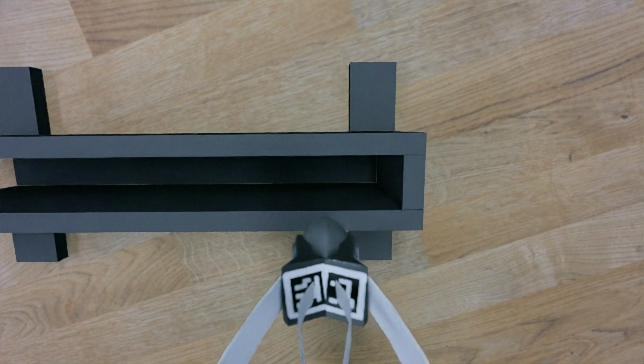

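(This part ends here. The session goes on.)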